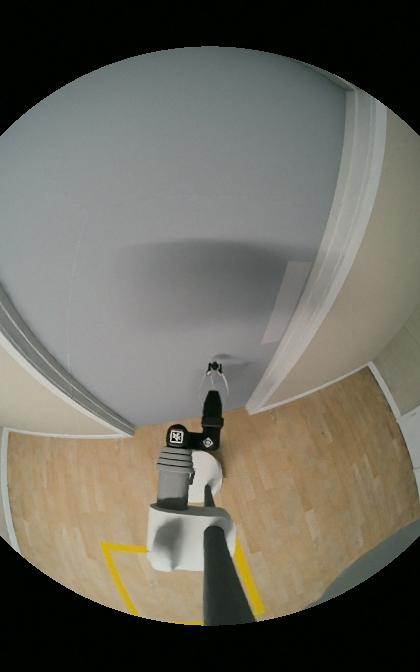

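not run: a stop that you did not command came earlier in this reply.

{"op": "move", "data": {
  "r1": {"base":{"translate_m":-0.3},"joints":{"lift_m":0.8,"arm_m":0}},
  "blocking": false,
  "cameras": []
}}

{"op": "wait", "data": {
  "seconds": 4,
  "cameras": []
}}

{"op": "wait", "data": {
  "seconds": 1.5,
  "cameras": []
}}

{"op": "move", "data": {
  "r1": {"base":{"rotate_rad":0.25},"joints":{"lift_m":0.3,"wrist_yaw_rad":3.09}},
  "blocking": false,
  "cameras": []
}}

{"op": "wait", "data": {
  "seconds": 4,
  "cameras": []
}}

{"op": "wait", "data": {
  "seconds": 1,
  "cameras": ["r1_head_camera","r1_head_right_camera","r2_head_camera","r2_wrist_camera"]
}}

Scene clock: 185.27 s.
earlier move: r2 done
move: r1 moving
r1.base_odometry: x=-0.082 y=+1.610 heading=+2.516
r1.turned_by_wheels: +0.000
r1.turned_by_imu: -0.001
r1.base_tilt: forward=-1.6 right=+1.3
r1.lidar_m: 0.50 0.47 0.55 0.82 2.28 2.61 2.40 2.37 2.75 2.44 0.90 0.58
r1.base_status: translate_m moving
r1.joint_positions: lift_m=+0.800 arm_m=+0.000 wrist_yaw_rad=-0.001 wrist_pitch_rad=+0.001 wrist_roll_rad=+0.000 gripper_m=-0.020
r1.joint_status: all done
r1.measured_speeds: translate_m=-0.121 strafe_m=+0.000 rotate_rad=-0.002 lift_m=+0.000 arm_m=+0.000 wrist_yaw_rad=+0.000 wrist_pitch_rad=+0.000 wrist_roll_rad=+0.000
r1.motor_effort: lift_m=+16(17) arm_m=+5(6) wheel_0=-9(9) wheel_1=-5(7) wheel_2=+10(10)
r1.servo_current: wrist_yaw_rad=39(59) wrist_pitch_rad=46(46) wrist_roll_rad=52(59) gripper_m=39(52)
r1.hand_pose: x=+0.4591 y=-0.0876 z=+0.9782 quat_wxyz=(+1.000, +0.000, +0.000, +0.000) (m; r1's base frame)
r1.wrist_depth_mm: 272 287 303 324 342 368 397 / 272 287 304 324 343 370 392 / 274 286 306 324 345 373 392 / 273 289 303 324 343 370 394 / 272 286 306 324 347 375 397 / 273 287 297 198 345 370 402 / 273 283 301 180 180 377 402
r2.base_odometry: x=-0.173 y=-0.949 heading=-2.267
r2.turned_by_wheels: +0.000
r2.turned_by_imu: +0.000
r2.base_tilt: forward=-0.7 right=+0.1
r2.lidar_m: 0.40 0.49 2.41 2.16 2.18 2.57 2.31 2.29 2.83 2.55 2.58 0.46
r2.base_status: done
r2.joint_positions: lift_m=+0.665 arm_m=+0.000 wrist_yaw_rad=+0.005 wrist_pitch_rad=+0.000 wrist_roll_rad=+1.570 gripper_m=+0.030
r2.joint_status: not commanded
r2.measured_speeds: all 0
r2.motor_effort: lift_m=+16(17) arm_m=-4(4) wheel_0=+0(1) wheel_1=-5(5) wheel_2=+7(7)
r2.servo_current: wrist_yaw_rad=46(52) wrist_pitch_rad=39(46) wrist_roll_rad=46(52) gripper_m=59(65)
r2.hand_pose: x=+0.4597 y=-0.0861 z=+0.8433 quat_wxyz=(+0.708, +0.707, +0.002, +0.002) (m; r2's base frame)
r2.wrist_depth_mm: - - - - - 1708 1182 / - - - - - 1708 1205 / - - - 445 - 768 - / - - 559 243 239 251 236 / - - 496 178 234 243 - / - - 192 183 187 - - / - - - - - - -
pictures: none
No camera images: "cameras" was empty.

Scene clock: 187.23 s.
earlier move: r1 done
r1.base_odometry: x=+0.136 y=+1.453 heading=+2.517
r1.turned_by_wheels: +0.000
r1.turned_by_imu: +0.000
r1.base_tilt: forward=-1.6 right=+1.2
r1.lidar_m: 0.75 0.74 0.76 1.34 2.20 2.49 2.12 2.13 2.45 2.48 1.45 0.90
r1.base_status: done
r1.joint_positions: lift_m=+0.800 arm_m=+0.000 wrist_yaw_rad=-0.001 wrist_pitch_rad=+0.001 wrist_roll_rad=+0.000 gripper_m=-0.020
r1.joint_status: all done
r1.measured_speeds: all 0
r1.motor_effort: lift_m=+16(17) arm_m=+5(6) wheel_0=-2(9) wheel_1=-1(8) wheel_2=-1(11)
r1.servo_current: wrist_yaw_rad=46(65) wrist_pitch_rad=39(52) wrist_roll_rad=39(72) gripper_m=46(52)
r1.hand_pose: x=+0.4591 y=-0.0876 z=+0.9782 quat_wxyz=(+1.000, +0.000, +0.000, +0.000) (m; r1's base frame)
r1.wrist_depth_mm: 492 521 559 - 661 654 - / 492 530 554 - 654 661 - / 492 521 554 - 654 661 - / 496 530 554 - 654 668 - / 496 525 559 - - 654 - / 496 530 544 198 - 654 - / 500 517 172 146 144 615 -
r2.base_odometry: x=-0.173 y=-0.949 heading=-2.267
r2.turned_by_wheels: +0.000
r2.turned_by_imu: +0.000
r2.base_tilt: forward=-0.6 right=+0.0
r2.lidar_m: 0.45 0.48 2.43 2.15 2.17 2.57 2.30 2.34 2.81 2.54 2.56 0.48
r2.base_status: done
r2.joint_positions: lift_m=+0.665 arm_m=+0.000 wrist_yaw_rad=+0.005 wrist_pitch_rad=+0.000 wrist_roll_rad=+1.570 gripper_m=+0.030
r2.joint_status: not commanded
r2.measured_speeds: all 0
r2.motor_effort: lift_m=+16(17) arm_m=-3(4) wheel_0=-1(1) wheel_1=-5(5) wheel_2=+7(8)
r2.servo_current: wrist_yaw_rad=59(65) wrist_pitch_rad=39(46) wrist_roll_rad=39(65) gripper_m=59(65)
r2.hand_pose: x=+0.4597 y=-0.0861 z=+0.8433 quat_wxyz=(+0.708, +0.707, +0.002, +0.002) (m; r2's base frame)
r2.wrist_depth_mm: - - - - - 1708 1205 / - - - - - 1756 1205 / - - - 442 - 788 - / - - 559 242 238 251 236 / - - 504 177 234 243 - / - - 193 184 187 - - / - - - - - - -
wait: 1.97 of 4 s (r1 has come to rest)
pictures: none
No camera images: "cameras" was empty.

Scene clock: 188.73 s.
r1.base_odometry: x=+0.136 y=+1.453 heading=+2.517
r1.turned_by_wheels: +0.000
r1.turned_by_imu: +0.000
r1.base_tilt: forward=-1.6 right=+1.2
r1.lidar_m: 0.75 0.74 0.76 1.32 2.21 2.50 2.14 2.12 2.47 2.50 1.42 0.86
r1.base_status: done
r1.joint_positions: lift_m=+0.800 arm_m=+0.000 wrist_yaw_rad=-0.001 wrist_pitch_rad=+0.001 wrist_roll_rad=+0.000 gripper_m=-0.020
r1.joint_status: all done
r1.measured_speeds: all 0
r1.motor_effort: lift_m=+16(17) arm_m=+5(6) wheel_0=-2(9) wheel_1=+0(8) wheel_2=-2(11)
r1.servo_current: wrist_yaw_rad=52(65) wrist_pitch_rad=46(52) wrist_roll_rad=46(72) gripper_m=39(52)
r1.hand_pose: x=+0.4591 y=-0.0876 z=+0.9782 quat_wxyz=(+1.000, +0.000, +0.000, +0.000) (m; r1's base frame)
r1.wrist_depth_mm: 496 521 554 - 661 647 - / 496 525 554 - 654 654 - / 496 525 559 - 647 661 - / 504 521 554 - 661 668 - / 500 525 559 - - 654 - / 504 521 549 198 - 654 - / 496 517 172 146 144 615 -
r2.base_odometry: x=-0.173 y=-0.949 heading=-2.267
r2.turned_by_wheels: +0.000
r2.turned_by_imu: +0.000
r2.base_tilt: forward=-0.7 right=+0.0
r2.lidar_m: 0.44 0.50 2.41 2.15 2.15 2.56 2.29 2.32 2.83 2.56 2.59 0.50
r2.base_status: done
r2.joint_positions: lift_m=+0.665 arm_m=+0.000 wrist_yaw_rad=+0.005 wrist_pitch_rad=+0.000 wrist_roll_rad=+1.570 gripper_m=+0.030
r2.joint_status: not commanded
r2.measured_speeds: all 0
r2.motor_effort: lift_m=+16(17) arm_m=-4(4) wheel_0=-1(1) wheel_1=-5(5) wheel_2=+7(8)
r2.servo_current: wrist_yaw_rad=52(65) wrist_pitch_rad=39(46) wrist_roll_rad=52(65) gripper_m=65(65)
r2.hand_pose: x=+0.4597 y=-0.0861 z=+0.8433 quat_wxyz=(+0.708, +0.707, +0.002, +0.002) (m; r2's base frame)
r2.wrist_depth_mm: - - - - - 1708 1160 / - - - - - 1756 1182 / - - - 445 - 778 - / - - 564 243 239 251 236 / - - 496 178 234 243 - / - - 193 183 187 - - / - - - - - - -
wait: 1.50 s; at rest by 0.27 s
pictures: none
No camera images: "cameras" was empty.

Scene clock: 189.23 s.
move: r1 moving
r1.base_odometry: x=+0.136 y=+1.453 heading=+2.725
r1.turned_by_wheels: +0.208
r1.turned_by_imu: +0.209
r1.base_tilt: forward=-1.6 right=+1.3
r1.lidar_m: 0.73 0.75 0.91 2.11 2.26 2.25 2.11 2.16 2.67 2.50 1.04 0.80
r1.base_status: rotate_rad moving
r1.joint_positions: lift_m=+0.763 arm_m=+0.000 wrist_yaw_rad=+0.587 wrist_pitch_rad=+0.001 wrist_roll_rad=+0.000 gripper_m=-0.020
r1.joint_status: lift_m moving; wrist_yaw_rad moving
r1.measured_speeds: translate_m=+0.000 strafe_m=+0.000 rotate_rad=+0.434 lift_m=-0.146 arm_m=+0.000 wrist_yaw_rad=+1.820 wrist_pitch_rad=+0.000 wrist_roll_rad=+0.000
r1.motor_effort: lift_m=+13(14) arm_m=+5(5) wheel_0=-3(8) wheel_1=-4(9) wheel_2=-2(7)
r1.servo_current: wrist_yaw_rad=98(124) wrist_pitch_rad=46(46) wrist_roll_rad=39(59) gripper_m=39(46)
r1.hand_pose: x=+0.4594 y=+0.0868 z=+0.9406 quat_wxyz=(+0.957, +0.000, +0.000, +0.289) (m; r1's base frame)
r1.wrist_depth_mm: - - 621 549 500 449 413 / - - 615 544 496 452 418 / - - 615 554 508 455 418 / - - 615 549 504 455 418 / - - 603 549 508 462 421 / - - 569 198 492 462 424 / - 140 172 146 161 449 424
r2: as last shown
r2.base_tilt: forward=-0.7 right=+0.1
r2.lidar_m: 0.45 0.50 2.42 2.18 2.15 2.57 2.29 2.33 2.80 2.56 2.60 0.53
r2.motor_effort: lift_m=+16(17) arm_m=-4(4) wheel_0=-1(1) wheel_1=-5(5) wheel_2=+8(8)
r2.servo_current: wrist_yaw_rad=39(65) wrist_pitch_rad=33(46) wrist_roll_rad=52(59) gripper_m=65(65)
r2.wrist_depth_mm: - - - - - 1708 1182 / - - - - - 1808 1182 / - - - 445 - 768 - / - - 564 242 239 250 236 / - - 500 178 235 242 - / - - 193 184 187 - - / - - - - - - -
pictures: none
No camera images: "cameras" was empty.

Scene clock: 191.67 s.
earlier move: r1 done
r1.base_odometry: x=+0.136 y=+1.453 heading=+2.766
r1.turned_by_wheels: +0.042
r1.turned_by_imu: +0.042
r1.base_tilt: forward=-1.6 right=+1.2
r1.lidar_m: 0.74 0.76 0.95 2.21 2.28 2.20 2.10 2.21 2.62 2.50 0.99 0.78
r1.base_status: done
r1.joint_positions: lift_m=+0.300 arm_m=+0.000 wrist_yaw_rad=+3.087 wrist_pitch_rad=+0.001 wrist_roll_rad=+0.000 gripper_m=-0.020
r1.joint_status: all done
r1.measured_speeds: all 0
r1.motor_effort: lift_m=+13(14) arm_m=+5(5) wheel_0=-2(8) wheel_1=-1(9) wheel_2=+0(7)
r1.servo_current: wrist_yaw_rad=39(137) wrist_pitch_rad=46(52) wrist_roll_rad=52(72) gripper_m=46(52)
r1.hand_pose: x=-0.1124 y=+0.1030 z=+0.4785 quat_wxyz=(+0.027, +0.000, +0.000, +1.000) (m; r1's base frame)
r1.wrist_depth_mm: 136 138 - - - - - / - 138 - - - - - / 112 138 221 - - - - / 123 139 - - - - - / - - - - - - - / 1863 1708 1661 198 1756 1661 1576 / 1308 1205 179 180 162 1078 1182
r2.base_odometry: x=-0.173 y=-0.949 heading=-2.267
r2.turned_by_wheels: +0.000
r2.turned_by_imu: +0.000
r2.base_tilt: forward=-0.6 right=+0.1
r2.lidar_m: 0.43 0.50 2.41 2.17 2.20 2.60 2.30 2.32 2.85 2.56 2.61 0.52
r2.base_status: not commanded
r2.joint_positions: lift_m=+0.665 arm_m=+0.000 wrist_yaw_rad=+0.005 wrist_pitch_rad=+0.000 wrist_roll_rad=+1.570 gripper_m=+0.030
r2.joint_status: not commanded
r2.measured_speeds: all 0
r2.motor_effort: lift_m=+16(17) arm_m=-4(4) wheel_0=-1(1) wheel_1=-4(5) wheel_2=+7(8)
r2.servo_current: wrist_yaw_rad=59(65) wrist_pitch_rad=46(46) wrist_roll_rad=52(59) gripper_m=59(65)
r2.hand_pose: x=+0.4597 y=-0.0861 z=+0.8433 quat_wxyz=(+0.708, +0.707, +0.002, +0.002) (m; r2's base frame)
r2.wrist_depth_mm: - - - - - 1756 1182 / - - - - - 1756 1182 / - - - 442 - 768 - / - - 564 242 239 251 237 / - - 500 178 233 242 - / - - 193 183 187 - - / - - - - - - -
wait: 2.43 of 4 s (r1 has come to rest)
pictures: none
No camera images: "cameras" was empty.

Scene clock: 192.67 s.
r1.base_odometry: x=+0.136 y=+1.453 heading=+2.766
r1.turned_by_wheels: +0.000
r1.turned_by_imu: +0.000
r1.base_tilt: forward=-1.6 right=+1.3
r1.lidar_m: 0.74 0.74 0.96 2.19 2.28 2.23 2.10 2.21 2.58 2.52 0.97 0.77
r1.base_status: done
r1.joint_positions: lift_m=+0.300 arm_m=+0.000 wrist_yaw_rad=+3.087 wrist_pitch_rad=+0.001 wrist_roll_rad=+0.000 gripper_m=-0.020
r1.joint_status: all done
r1.measured_speeds: all 0
r1.motor_effort: lift_m=+13(14) arm_m=+5(5) wheel_0=-2(8) wheel_1=-1(9) wheel_2=+0(7)
r1.servo_current: wrist_yaw_rad=39(137) wrist_pitch_rad=39(52) wrist_roll_rad=33(72) gripper_m=46(52)
r1.hand_pose: x=-0.1124 y=+0.1030 z=+0.4785 quat_wxyz=(+0.027, +0.000, +0.000, +1.000) (m; r1's base frame)
r1.wrist_depth_mm: 136 137 - - - - - / - 138 - - - - - / 112 138 221 - - - - / 122 139 - - - - - / - - - - - - - / 1808 1863 1661 199 1708 1661 1618 / 1281 1229 178 179 161 1078 1205
r2.base_odometry: x=-0.173 y=-0.949 heading=-2.267
r2.turned_by_wheels: +0.000
r2.turned_by_imu: +0.000
r2.base_tilt: forward=-0.7 right=+0.0
r2.lidar_m: 0.44 0.49 2.43 2.17 2.18 2.56 2.29 2.32 2.84 2.57 2.59 0.50
r2.base_status: not commanded
r2.joint_positions: lift_m=+0.665 arm_m=+0.000 wrist_yaw_rad=+0.005 wrist_pitch_rad=+0.000 wrist_roll_rad=+1.570 gripper_m=+0.030
r2.joint_status: not commanded
r2.measured_speeds: all 0
r2.motor_effort: lift_m=+17(17) arm_m=-4(4) wheel_0=-1(1) wheel_1=-5(5) wheel_2=+7(8)
r2.servo_current: wrist_yaw_rad=46(65) wrist_pitch_rad=39(46) wrist_roll_rad=46(59) gripper_m=59(65)
r2.hand_pose: x=+0.4597 y=-0.0861 z=+0.8433 quat_wxyz=(+0.708, +0.707, +0.002, +0.002) (m; r2's base frame)
r2.wrist_depth_mm: - - - - - 1708 1182 / - - - - - 1708 1205 / - - - 445 - 768 - / - - 564 244 240 250 236 / - - 496 178 235 242 - / - - 193 184 187 - - / - - - - - - -
wait: 1.00 s; at rest by 0.27 s
pictures: r1_head_camera, r1_head_right_camera, r2_head_camera, r2_wrist_camera
Images, in order (width x height): r1_head_camera 420x560, r1_head_right_camera 420x672, r2_head_camera 420x560, r2_wrist_camera 616x392.

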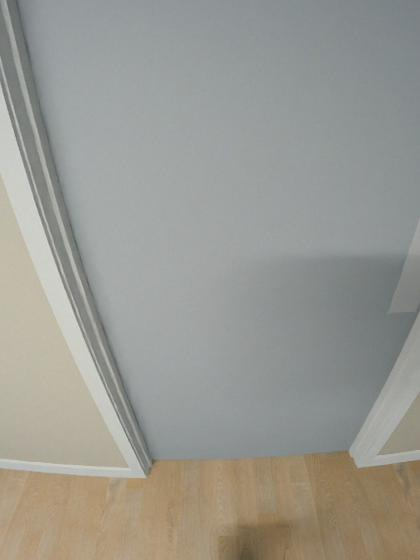

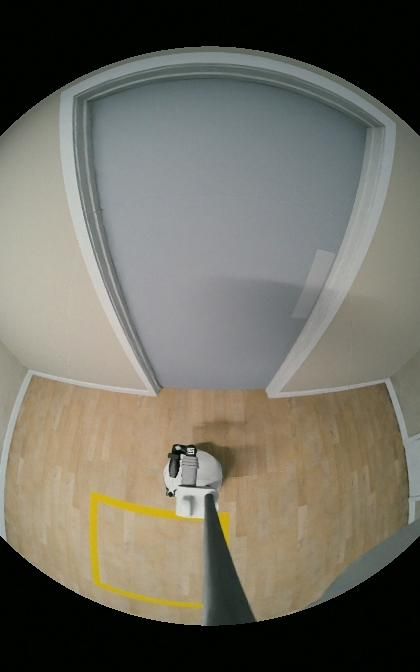

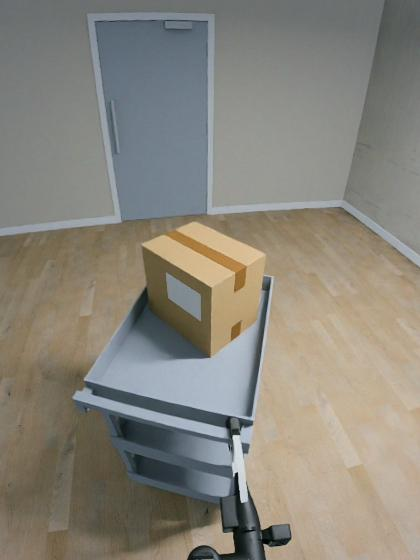

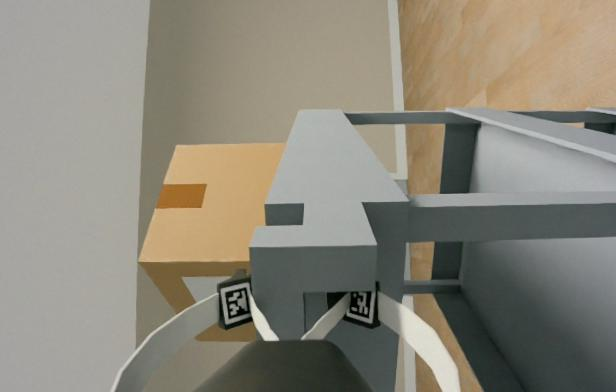

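{"op": "move", "data": {
  "r1": {"base":{"strafe_m":-0.2}},
  "blocking": false,
  "cameras": []
}}

{"op": "wait", "data": {
  "seconds": 3,
  "cameras": []
}}

{"op": "move", "data": {
  "r1": {"base":{"translate_m":1.1},"pace":"slow"},
  "blocking": false,
  "cameras": []
}}

{"op": "wait", "data": {
  "seconds": 9,
  "cameras": ["r1_head_right_camera","r2_head_camera"]
}}

{"op": "wait", "data": {
  "seconds": 3,
  "cameras": ["r1_head_left_camera","r1_head_right_camera","r2_head_camera"]
}}

Scene clock: 203.77 s.
move: r1 moving
r1.base_odometry: x=+0.149 y=+1.486 heading=+2.766
r1.turned_by_wheels: +0.000
r1.turned_by_imu: +0.000
r1.base_tilt: forward=-1.6 right=+1.2
r1.lidar_m: 0.74 0.76 0.95 2.23 2.31 2.21 2.11 2.20 2.61 2.46 1.01 0.80
r1.base_status: strafe_m moving
r1.joint_positions: lift_m=+0.300 arm_m=+0.000 wrist_yaw_rad=+3.087 wrist_pitch_rad=+0.001 wrist_roll_rad=+0.000 gripper_m=-0.020
r1.joint_status: not commanded
r1.measured_speeds: translate_m=+0.000 strafe_m=-0.142 rotate_rad=+0.001 lift_m=+0.000 arm_m=+0.000 wrist_yaw_rad=+0.000 wrist_pitch_rad=+0.000 wrist_roll_rad=+0.000
r1.motor_effort: lift_m=+13(13) arm_m=+4(5) wheel_0=+9(11) wheel_1=-7(10) wheel_2=+0(1)
r1.servo_current: wrist_yaw_rad=39(59) wrist_pitch_rad=39(52) wrist_roll_rad=39(59) gripper_m=39(46)
r1.hand_pose: x=-0.1124 y=+0.1030 z=+0.4785 quat_wxyz=(+0.027, +0.000, +0.000, +1.000) (m; r1's base frame)
r1.wrist_depth_mm: 136 138 - - - - - / 108 138 - - - - - / 112 138 226 - - - - / 123 141 - - - - - / - - - - - - - / 1808 1808 1661 198 1708 1661 1618 / 1308 1205 171 180 161 1098 1182
r2: as last shown
r2.base_tilt: forward=-0.7 right=+0.1
r2.lidar_m: 0.40 0.50 2.38 2.17 2.18 2.52 2.31 2.32 2.84 2.55 2.60 0.48
r2.motor_effort: lift_m=+16(17) arm_m=-4(4) wheel_0=+0(1) wheel_1=-4(5) wheel_2=+7(8)
r2.servo_current: wrist_yaw_rad=46(59) wrist_pitch_rad=39(46) wrist_roll_rad=52(59) gripper_m=59(65)
r2.wrist_depth_mm: - - - - - 1708 1160 / - - - - - 1708 1182 / - - - 442 - 768 - / - - 564 243 240 252 236 / - - 496 178 234 243 - / - - 193 183 187 - - / - - - - - - -
pictures: none
No camera images: "cameras" was empty.

Scene clock: 205.23 s.
earlier move: r1 done
r1.base_odometry: x=+0.209 y=+1.639 heading=+2.767
r1.turned_by_wheels: +0.000
r1.turned_by_imu: -0.001
r1.base_tilt: forward=-1.5 right=+1.3
r1.lidar_m: 0.75 0.78 0.93 2.40 2.47 2.21 2.09 2.19 2.40 2.29 1.00 0.79
r1.base_status: done
r1.joint_positions: lift_m=+0.300 arm_m=+0.000 wrist_yaw_rad=+3.087 wrist_pitch_rad=+0.001 wrist_roll_rad=+0.000 gripper_m=-0.020
r1.joint_status: not commanded
r1.measured_speeds: all 0
r1.motor_effort: lift_m=+13(13) arm_m=+5(5) wheel_0=+2(11) wheel_1=+0(10) wheel_2=+0(1)
r1.servo_current: wrist_yaw_rad=46(65) wrist_pitch_rad=46(52) wrist_roll_rad=46(72) gripper_m=39(52)
r1.hand_pose: x=-0.1124 y=+0.1030 z=+0.4785 quat_wxyz=(+0.027, +0.000, +0.000, +1.000) (m; r1's base frame)
r1.wrist_depth_mm: 136 137 - - - - - / - 138 - - - - - / 112 138 223 - - - - / 123 140 - - - - - / - - - - - - - / 1756 1808 1576 198 1661 1708 1618 / 1308 1205 179 179 162 1138 1118
r2.base_odometry: x=-0.173 y=-0.949 heading=-2.267
r2.turned_by_wheels: +0.000
r2.turned_by_imu: +0.000
r2.base_tilt: forward=-0.7 right=+0.1
r2.lidar_m: 0.44 0.46 2.37 2.16 2.17 2.56 2.30 2.34 2.81 2.56 2.57 0.48
r2.base_status: not commanded
r2.joint_positions: lift_m=+0.665 arm_m=+0.000 wrist_yaw_rad=+0.005 wrist_pitch_rad=+0.000 wrist_roll_rad=+1.570 gripper_m=+0.030
r2.joint_status: not commanded
r2.measured_speeds: all 0
r2.motor_effort: lift_m=+16(17) arm_m=-4(4) wheel_0=+0(1) wheel_1=-5(5) wheel_2=+7(8)
r2.servo_current: wrist_yaw_rad=59(65) wrist_pitch_rad=46(52) wrist_roll_rad=52(59) gripper_m=59(72)
r2.hand_pose: x=+0.4597 y=-0.0861 z=+0.8433 quat_wxyz=(+0.708, +0.707, +0.002, +0.002) (m; r2's base frame)
r2.wrist_depth_mm: - - - - - 1708 1182 / - - - - - 1708 1205 / - - - 445 - 768 - / - - 564 243 239 250 236 / - - 500 177 235 243 - / - - 193 183 187 - - / - - - - - - -
wait: 1.47 of 3 s (r1 has come to rest)
pictures: none
No camera images: "cameras" was empty.

Scene clock: 205.73 s.
move: r1 moving
r1.base_odometry: x=+0.198 y=+1.643 heading=+2.767
r1.turned_by_wheels: +0.000
r1.turned_by_imu: +0.000
r1.base_tilt: forward=-1.6 right=+1.3
r1.lidar_m: 0.73 0.78 0.92 2.37 2.47 2.23 2.11 2.20 2.43 2.31 0.98 0.75
r1.base_status: translate_m moving
r1.joint_positions: lift_m=+0.300 arm_m=+0.000 wrist_yaw_rad=+3.087 wrist_pitch_rad=+0.001 wrist_roll_rad=+0.000 gripper_m=-0.020
r1.joint_status: not commanded
r1.measured_speeds: translate_m=+0.049 strafe_m=+0.000 rotate_rad=+0.002 lift_m=+0.000 arm_m=+0.000 wrist_yaw_rad=+0.000 wrist_pitch_rad=+0.000 wrist_roll_rad=+0.000
r1.motor_effort: lift_m=+13(13) arm_m=+5(5) wheel_0=+4(8) wheel_1=+2(6) wheel_2=-5(6)
r1.servo_current: wrist_yaw_rad=52(65) wrist_pitch_rad=39(46) wrist_roll_rad=46(65) gripper_m=46(46)
r1.hand_pose: x=-0.1124 y=+0.1030 z=+0.4785 quat_wxyz=(+0.027, +0.000, +0.000, +1.000) (m; r1's base frame)
r1.wrist_depth_mm: 136 138 - - - - - / - 138 - - - - - / 112 138 223 - - - - / 123 140 - - - - - / - - - - - - - / 1808 1808 1661 199 1708 1708 1618 / 1308 1182 179 179 162 1118 1098
r2: as last shown
r2.lidar_m: 0.44 0.51 2.40 2.15 2.17 2.54 2.32 2.34 2.82 2.53 2.59 0.50
r2.motor_effort: lift_m=+16(17) arm_m=-3(4) wheel_0=+0(1) wheel_1=-5(5) wheel_2=+7(8)
r2.servo_current: wrist_yaw_rad=52(59) wrist_pitch_rad=39(46) wrist_roll_rad=52(52) gripper_m=65(65)
r2.wrist_depth_mm: - - - - - 1708 1205 / - - - - - 1756 1205 / - - - 445 - 768 - / - - 559 243 241 251 237 / - - 496 177 235 244 - / - - 193 183 187 - - / - - - - - - -
pictures: none
No camera images: "cameras" was empty.

Scene clock: 214.73 s.
earlier move: r1 moving
r1.base_odometry: x=-0.628 y=+1.968 heading=+2.767
r1.turned_by_wheels: +0.000
r1.turned_by_imu: +0.051
r1.base_tilt: forward=-1.7 right=+1.3
r1.lidar_m: 0.25 - 0.25 0.28 0.58 3.09 3.00 3.15 0.43 0.43 2.41 0.30
r1.base_status: translate_m moving
r1.joint_positions: lift_m=+0.300 arm_m=-0.001 wrist_yaw_rad=+3.102 wrist_pitch_rad=+0.001 wrist_roll_rad=+0.000 gripper_m=-0.020
r1.joint_status: not commanded
r1.measured_speeds: translate_m=+0.099 strafe_m=-0.001 rotate_rad=-0.003 lift_m=+0.000 arm_m=+0.000 wrist_yaw_rad=+0.000 wrist_pitch_rad=+0.000 wrist_roll_rad=+0.000
r1.motor_effort: lift_m=+14(14) arm_m=+11(11) wheel_0=+8(26) wheel_1=+13(21) wheel_2=-15(22)
r1.servo_current: wrist_yaw_rad=59(91) wrist_pitch_rad=33(52) wrist_roll_rad=59(72) gripper_m=39(52)
r1.hand_pose: x=-0.1144 y=+0.0987 z=+0.4784 quat_wxyz=(+0.020, +0.000, +0.000, +1.000) (m; r1's base frame)
r1.wrist_depth_mm: - 135 - - - - - / - 136 - - - - - / 107 136 185 - - - - / 120 136 254 - - - - / - - - - - - - / 1808 1808 1661 198 1756 1618 1756 / 1308 1182 179 180 162 1160 1182
r2.base_odometry: x=-0.173 y=-0.949 heading=-2.267
r2.turned_by_wheels: +0.000
r2.turned_by_imu: +0.001
r2.base_tilt: forward=-0.7 right=+0.1
r2.lidar_m: 0.41 0.48 2.40 2.14 2.19 2.57 2.30 2.34 2.83 2.55 2.59 0.48
r2.base_status: not commanded
r2.joint_positions: lift_m=+0.665 arm_m=+0.000 wrist_yaw_rad=+0.005 wrist_pitch_rad=+0.000 wrist_roll_rad=+1.570 gripper_m=+0.030
r2.joint_status: not commanded
r2.measured_speeds: all 0
r2.motor_effort: lift_m=+16(17) arm_m=-3(4) wheel_0=+0(1) wheel_1=-4(5) wheel_2=+7(8)
r2.servo_current: wrist_yaw_rad=46(65) wrist_pitch_rad=39(52) wrist_roll_rad=46(65) gripper_m=52(72)
r2.hand_pose: x=+0.4597 y=-0.0861 z=+0.8433 quat_wxyz=(+0.708, +0.707, +0.002, +0.002) (m; r2's base frame)
r2.wrist_depth_mm: - - - - - 1708 1182 / - - - - - 1708 1205 / - - - 445 - 768 - / - - 554 242 240 252 238 / - - 500 178 235 244 - / - - 193 183 187 - - / - - - - - - -
wait: 9.00 s; no rest
pictures: r1_head_right_camera, r2_head_camera
Images, in order (width x height): r1_head_right_camera 420x672, r2_head_camera 420x560.

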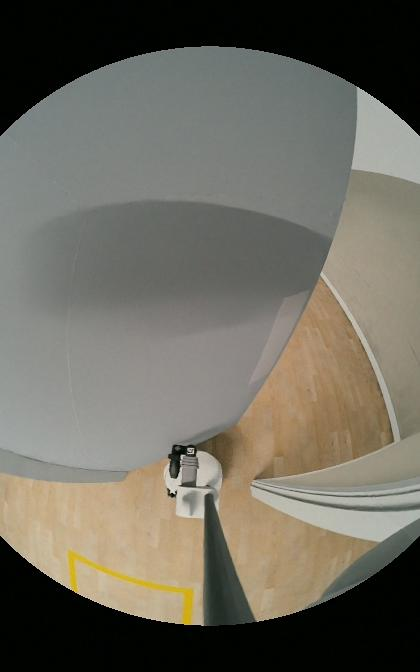

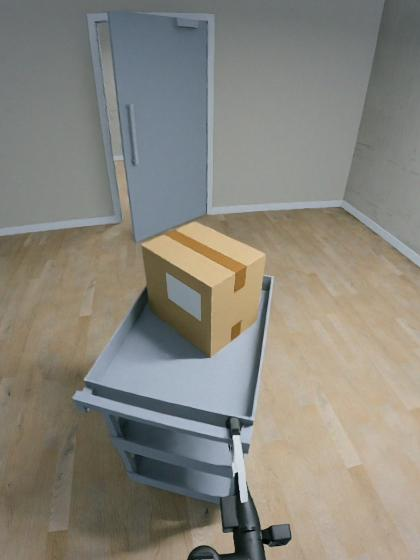

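Scene clock: 217.50 s.
earlier move: r1 done
r1.base_odometry: x=-0.814 y=+2.041 heading=+2.767
r1.turned_by_wheels: +0.000
r1.turned_by_imu: +0.000
r1.base_tilt: forward=-1.6 right=+1.3
r1.lidar_m: 0.25 0.25 0.25 0.25 0.37 3.31 3.21 3.37 0.52 1.10 2.44 0.48
r1.base_status: done
r1.joint_positions: lift_m=+0.300 arm_m=+0.000 wrist_yaw_rad=+3.093 wrist_pitch_rad=+0.001 wrist_roll_rad=+0.000 gripper_m=-0.020
r1.joint_status: not commanded
r1.measured_speeds: all 0
r1.motor_effort: lift_m=+14(14) arm_m=+5(11) wheel_0=+8(26) wheel_1=+12(21) wheel_2=-8(22)
r1.servo_current: wrist_yaw_rad=52(98) wrist_pitch_rad=39(52) wrist_roll_rad=52(72) gripper_m=46(52)
r1.hand_pose: x=-0.1130 y=+0.1014 z=+0.4784 quat_wxyz=(+0.024, +0.000, +0.000, +1.000) (m; r1's base frame)
r1.wrist_depth_mm: - 137 - - - - - / - 137 - - - - - / 111 138 211 - - - - / 120 138 283 - - - - / - - - - - - - / 1756 1863 1618 198 1661 1661 1661 / 1336 1205 179 180 162 1160 1160
r2.base_odometry: x=-0.173 y=-0.949 heading=-2.267
r2.turned_by_wheels: +0.000
r2.turned_by_imu: +0.000
r2.base_tilt: forward=-0.7 right=+0.1
r2.lidar_m: 0.42 0.50 2.44 2.18 2.18 2.56 2.30 2.33 2.81 2.56 2.57 0.50
r2.base_status: not commanded
r2.joint_positions: lift_m=+0.665 arm_m=+0.000 wrist_yaw_rad=+0.005 wrist_pitch_rad=+0.000 wrist_roll_rad=+1.570 gripper_m=+0.030
r2.joint_status: not commanded
r2.measured_speeds: all 0
r2.motor_effort: lift_m=+16(17) arm_m=-4(4) wheel_0=+0(1) wheel_1=-5(5) wheel_2=+7(8)
r2.servo_current: wrist_yaw_rad=52(65) wrist_pitch_rad=39(52) wrist_roll_rad=52(65) gripper_m=59(72)
r2.hand_pose: x=+0.4597 y=-0.0861 z=+0.8433 quat_wxyz=(+0.708, +0.707, +0.002, +0.002) (m; r2's base frame)
r2.wrist_depth_mm: - - - - - 1708 1205 / - - - - - 1756 1205 / - - - 445 - 768 - / - - 564 242 239 250 236 / - - 500 178 237 243 - / - - 193 184 187 - - / - - - - - - -
wait: 2.77 of 3 s (r1 has come to rest)
pictures: r1_head_left_camera, r1_head_right_camera, r2_head_camera
Images, in order (width x height): r1_head_left_camera 420x672, r1_head_right_camera 420x672, r2_head_camera 420x560.

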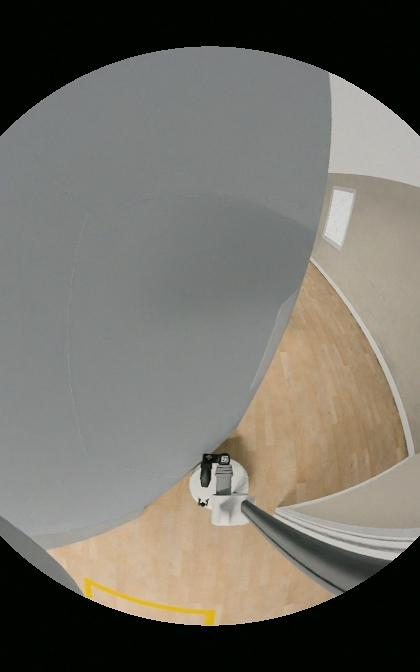

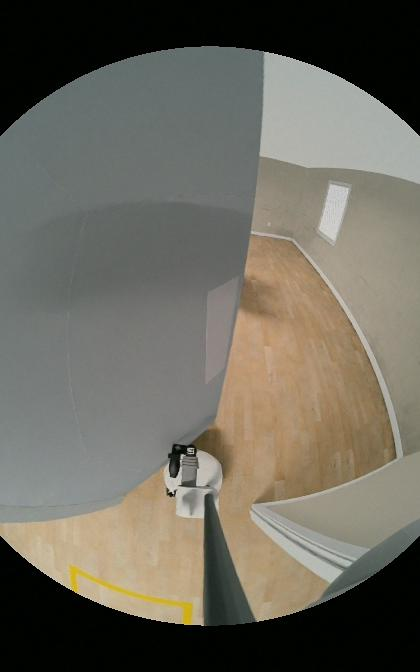

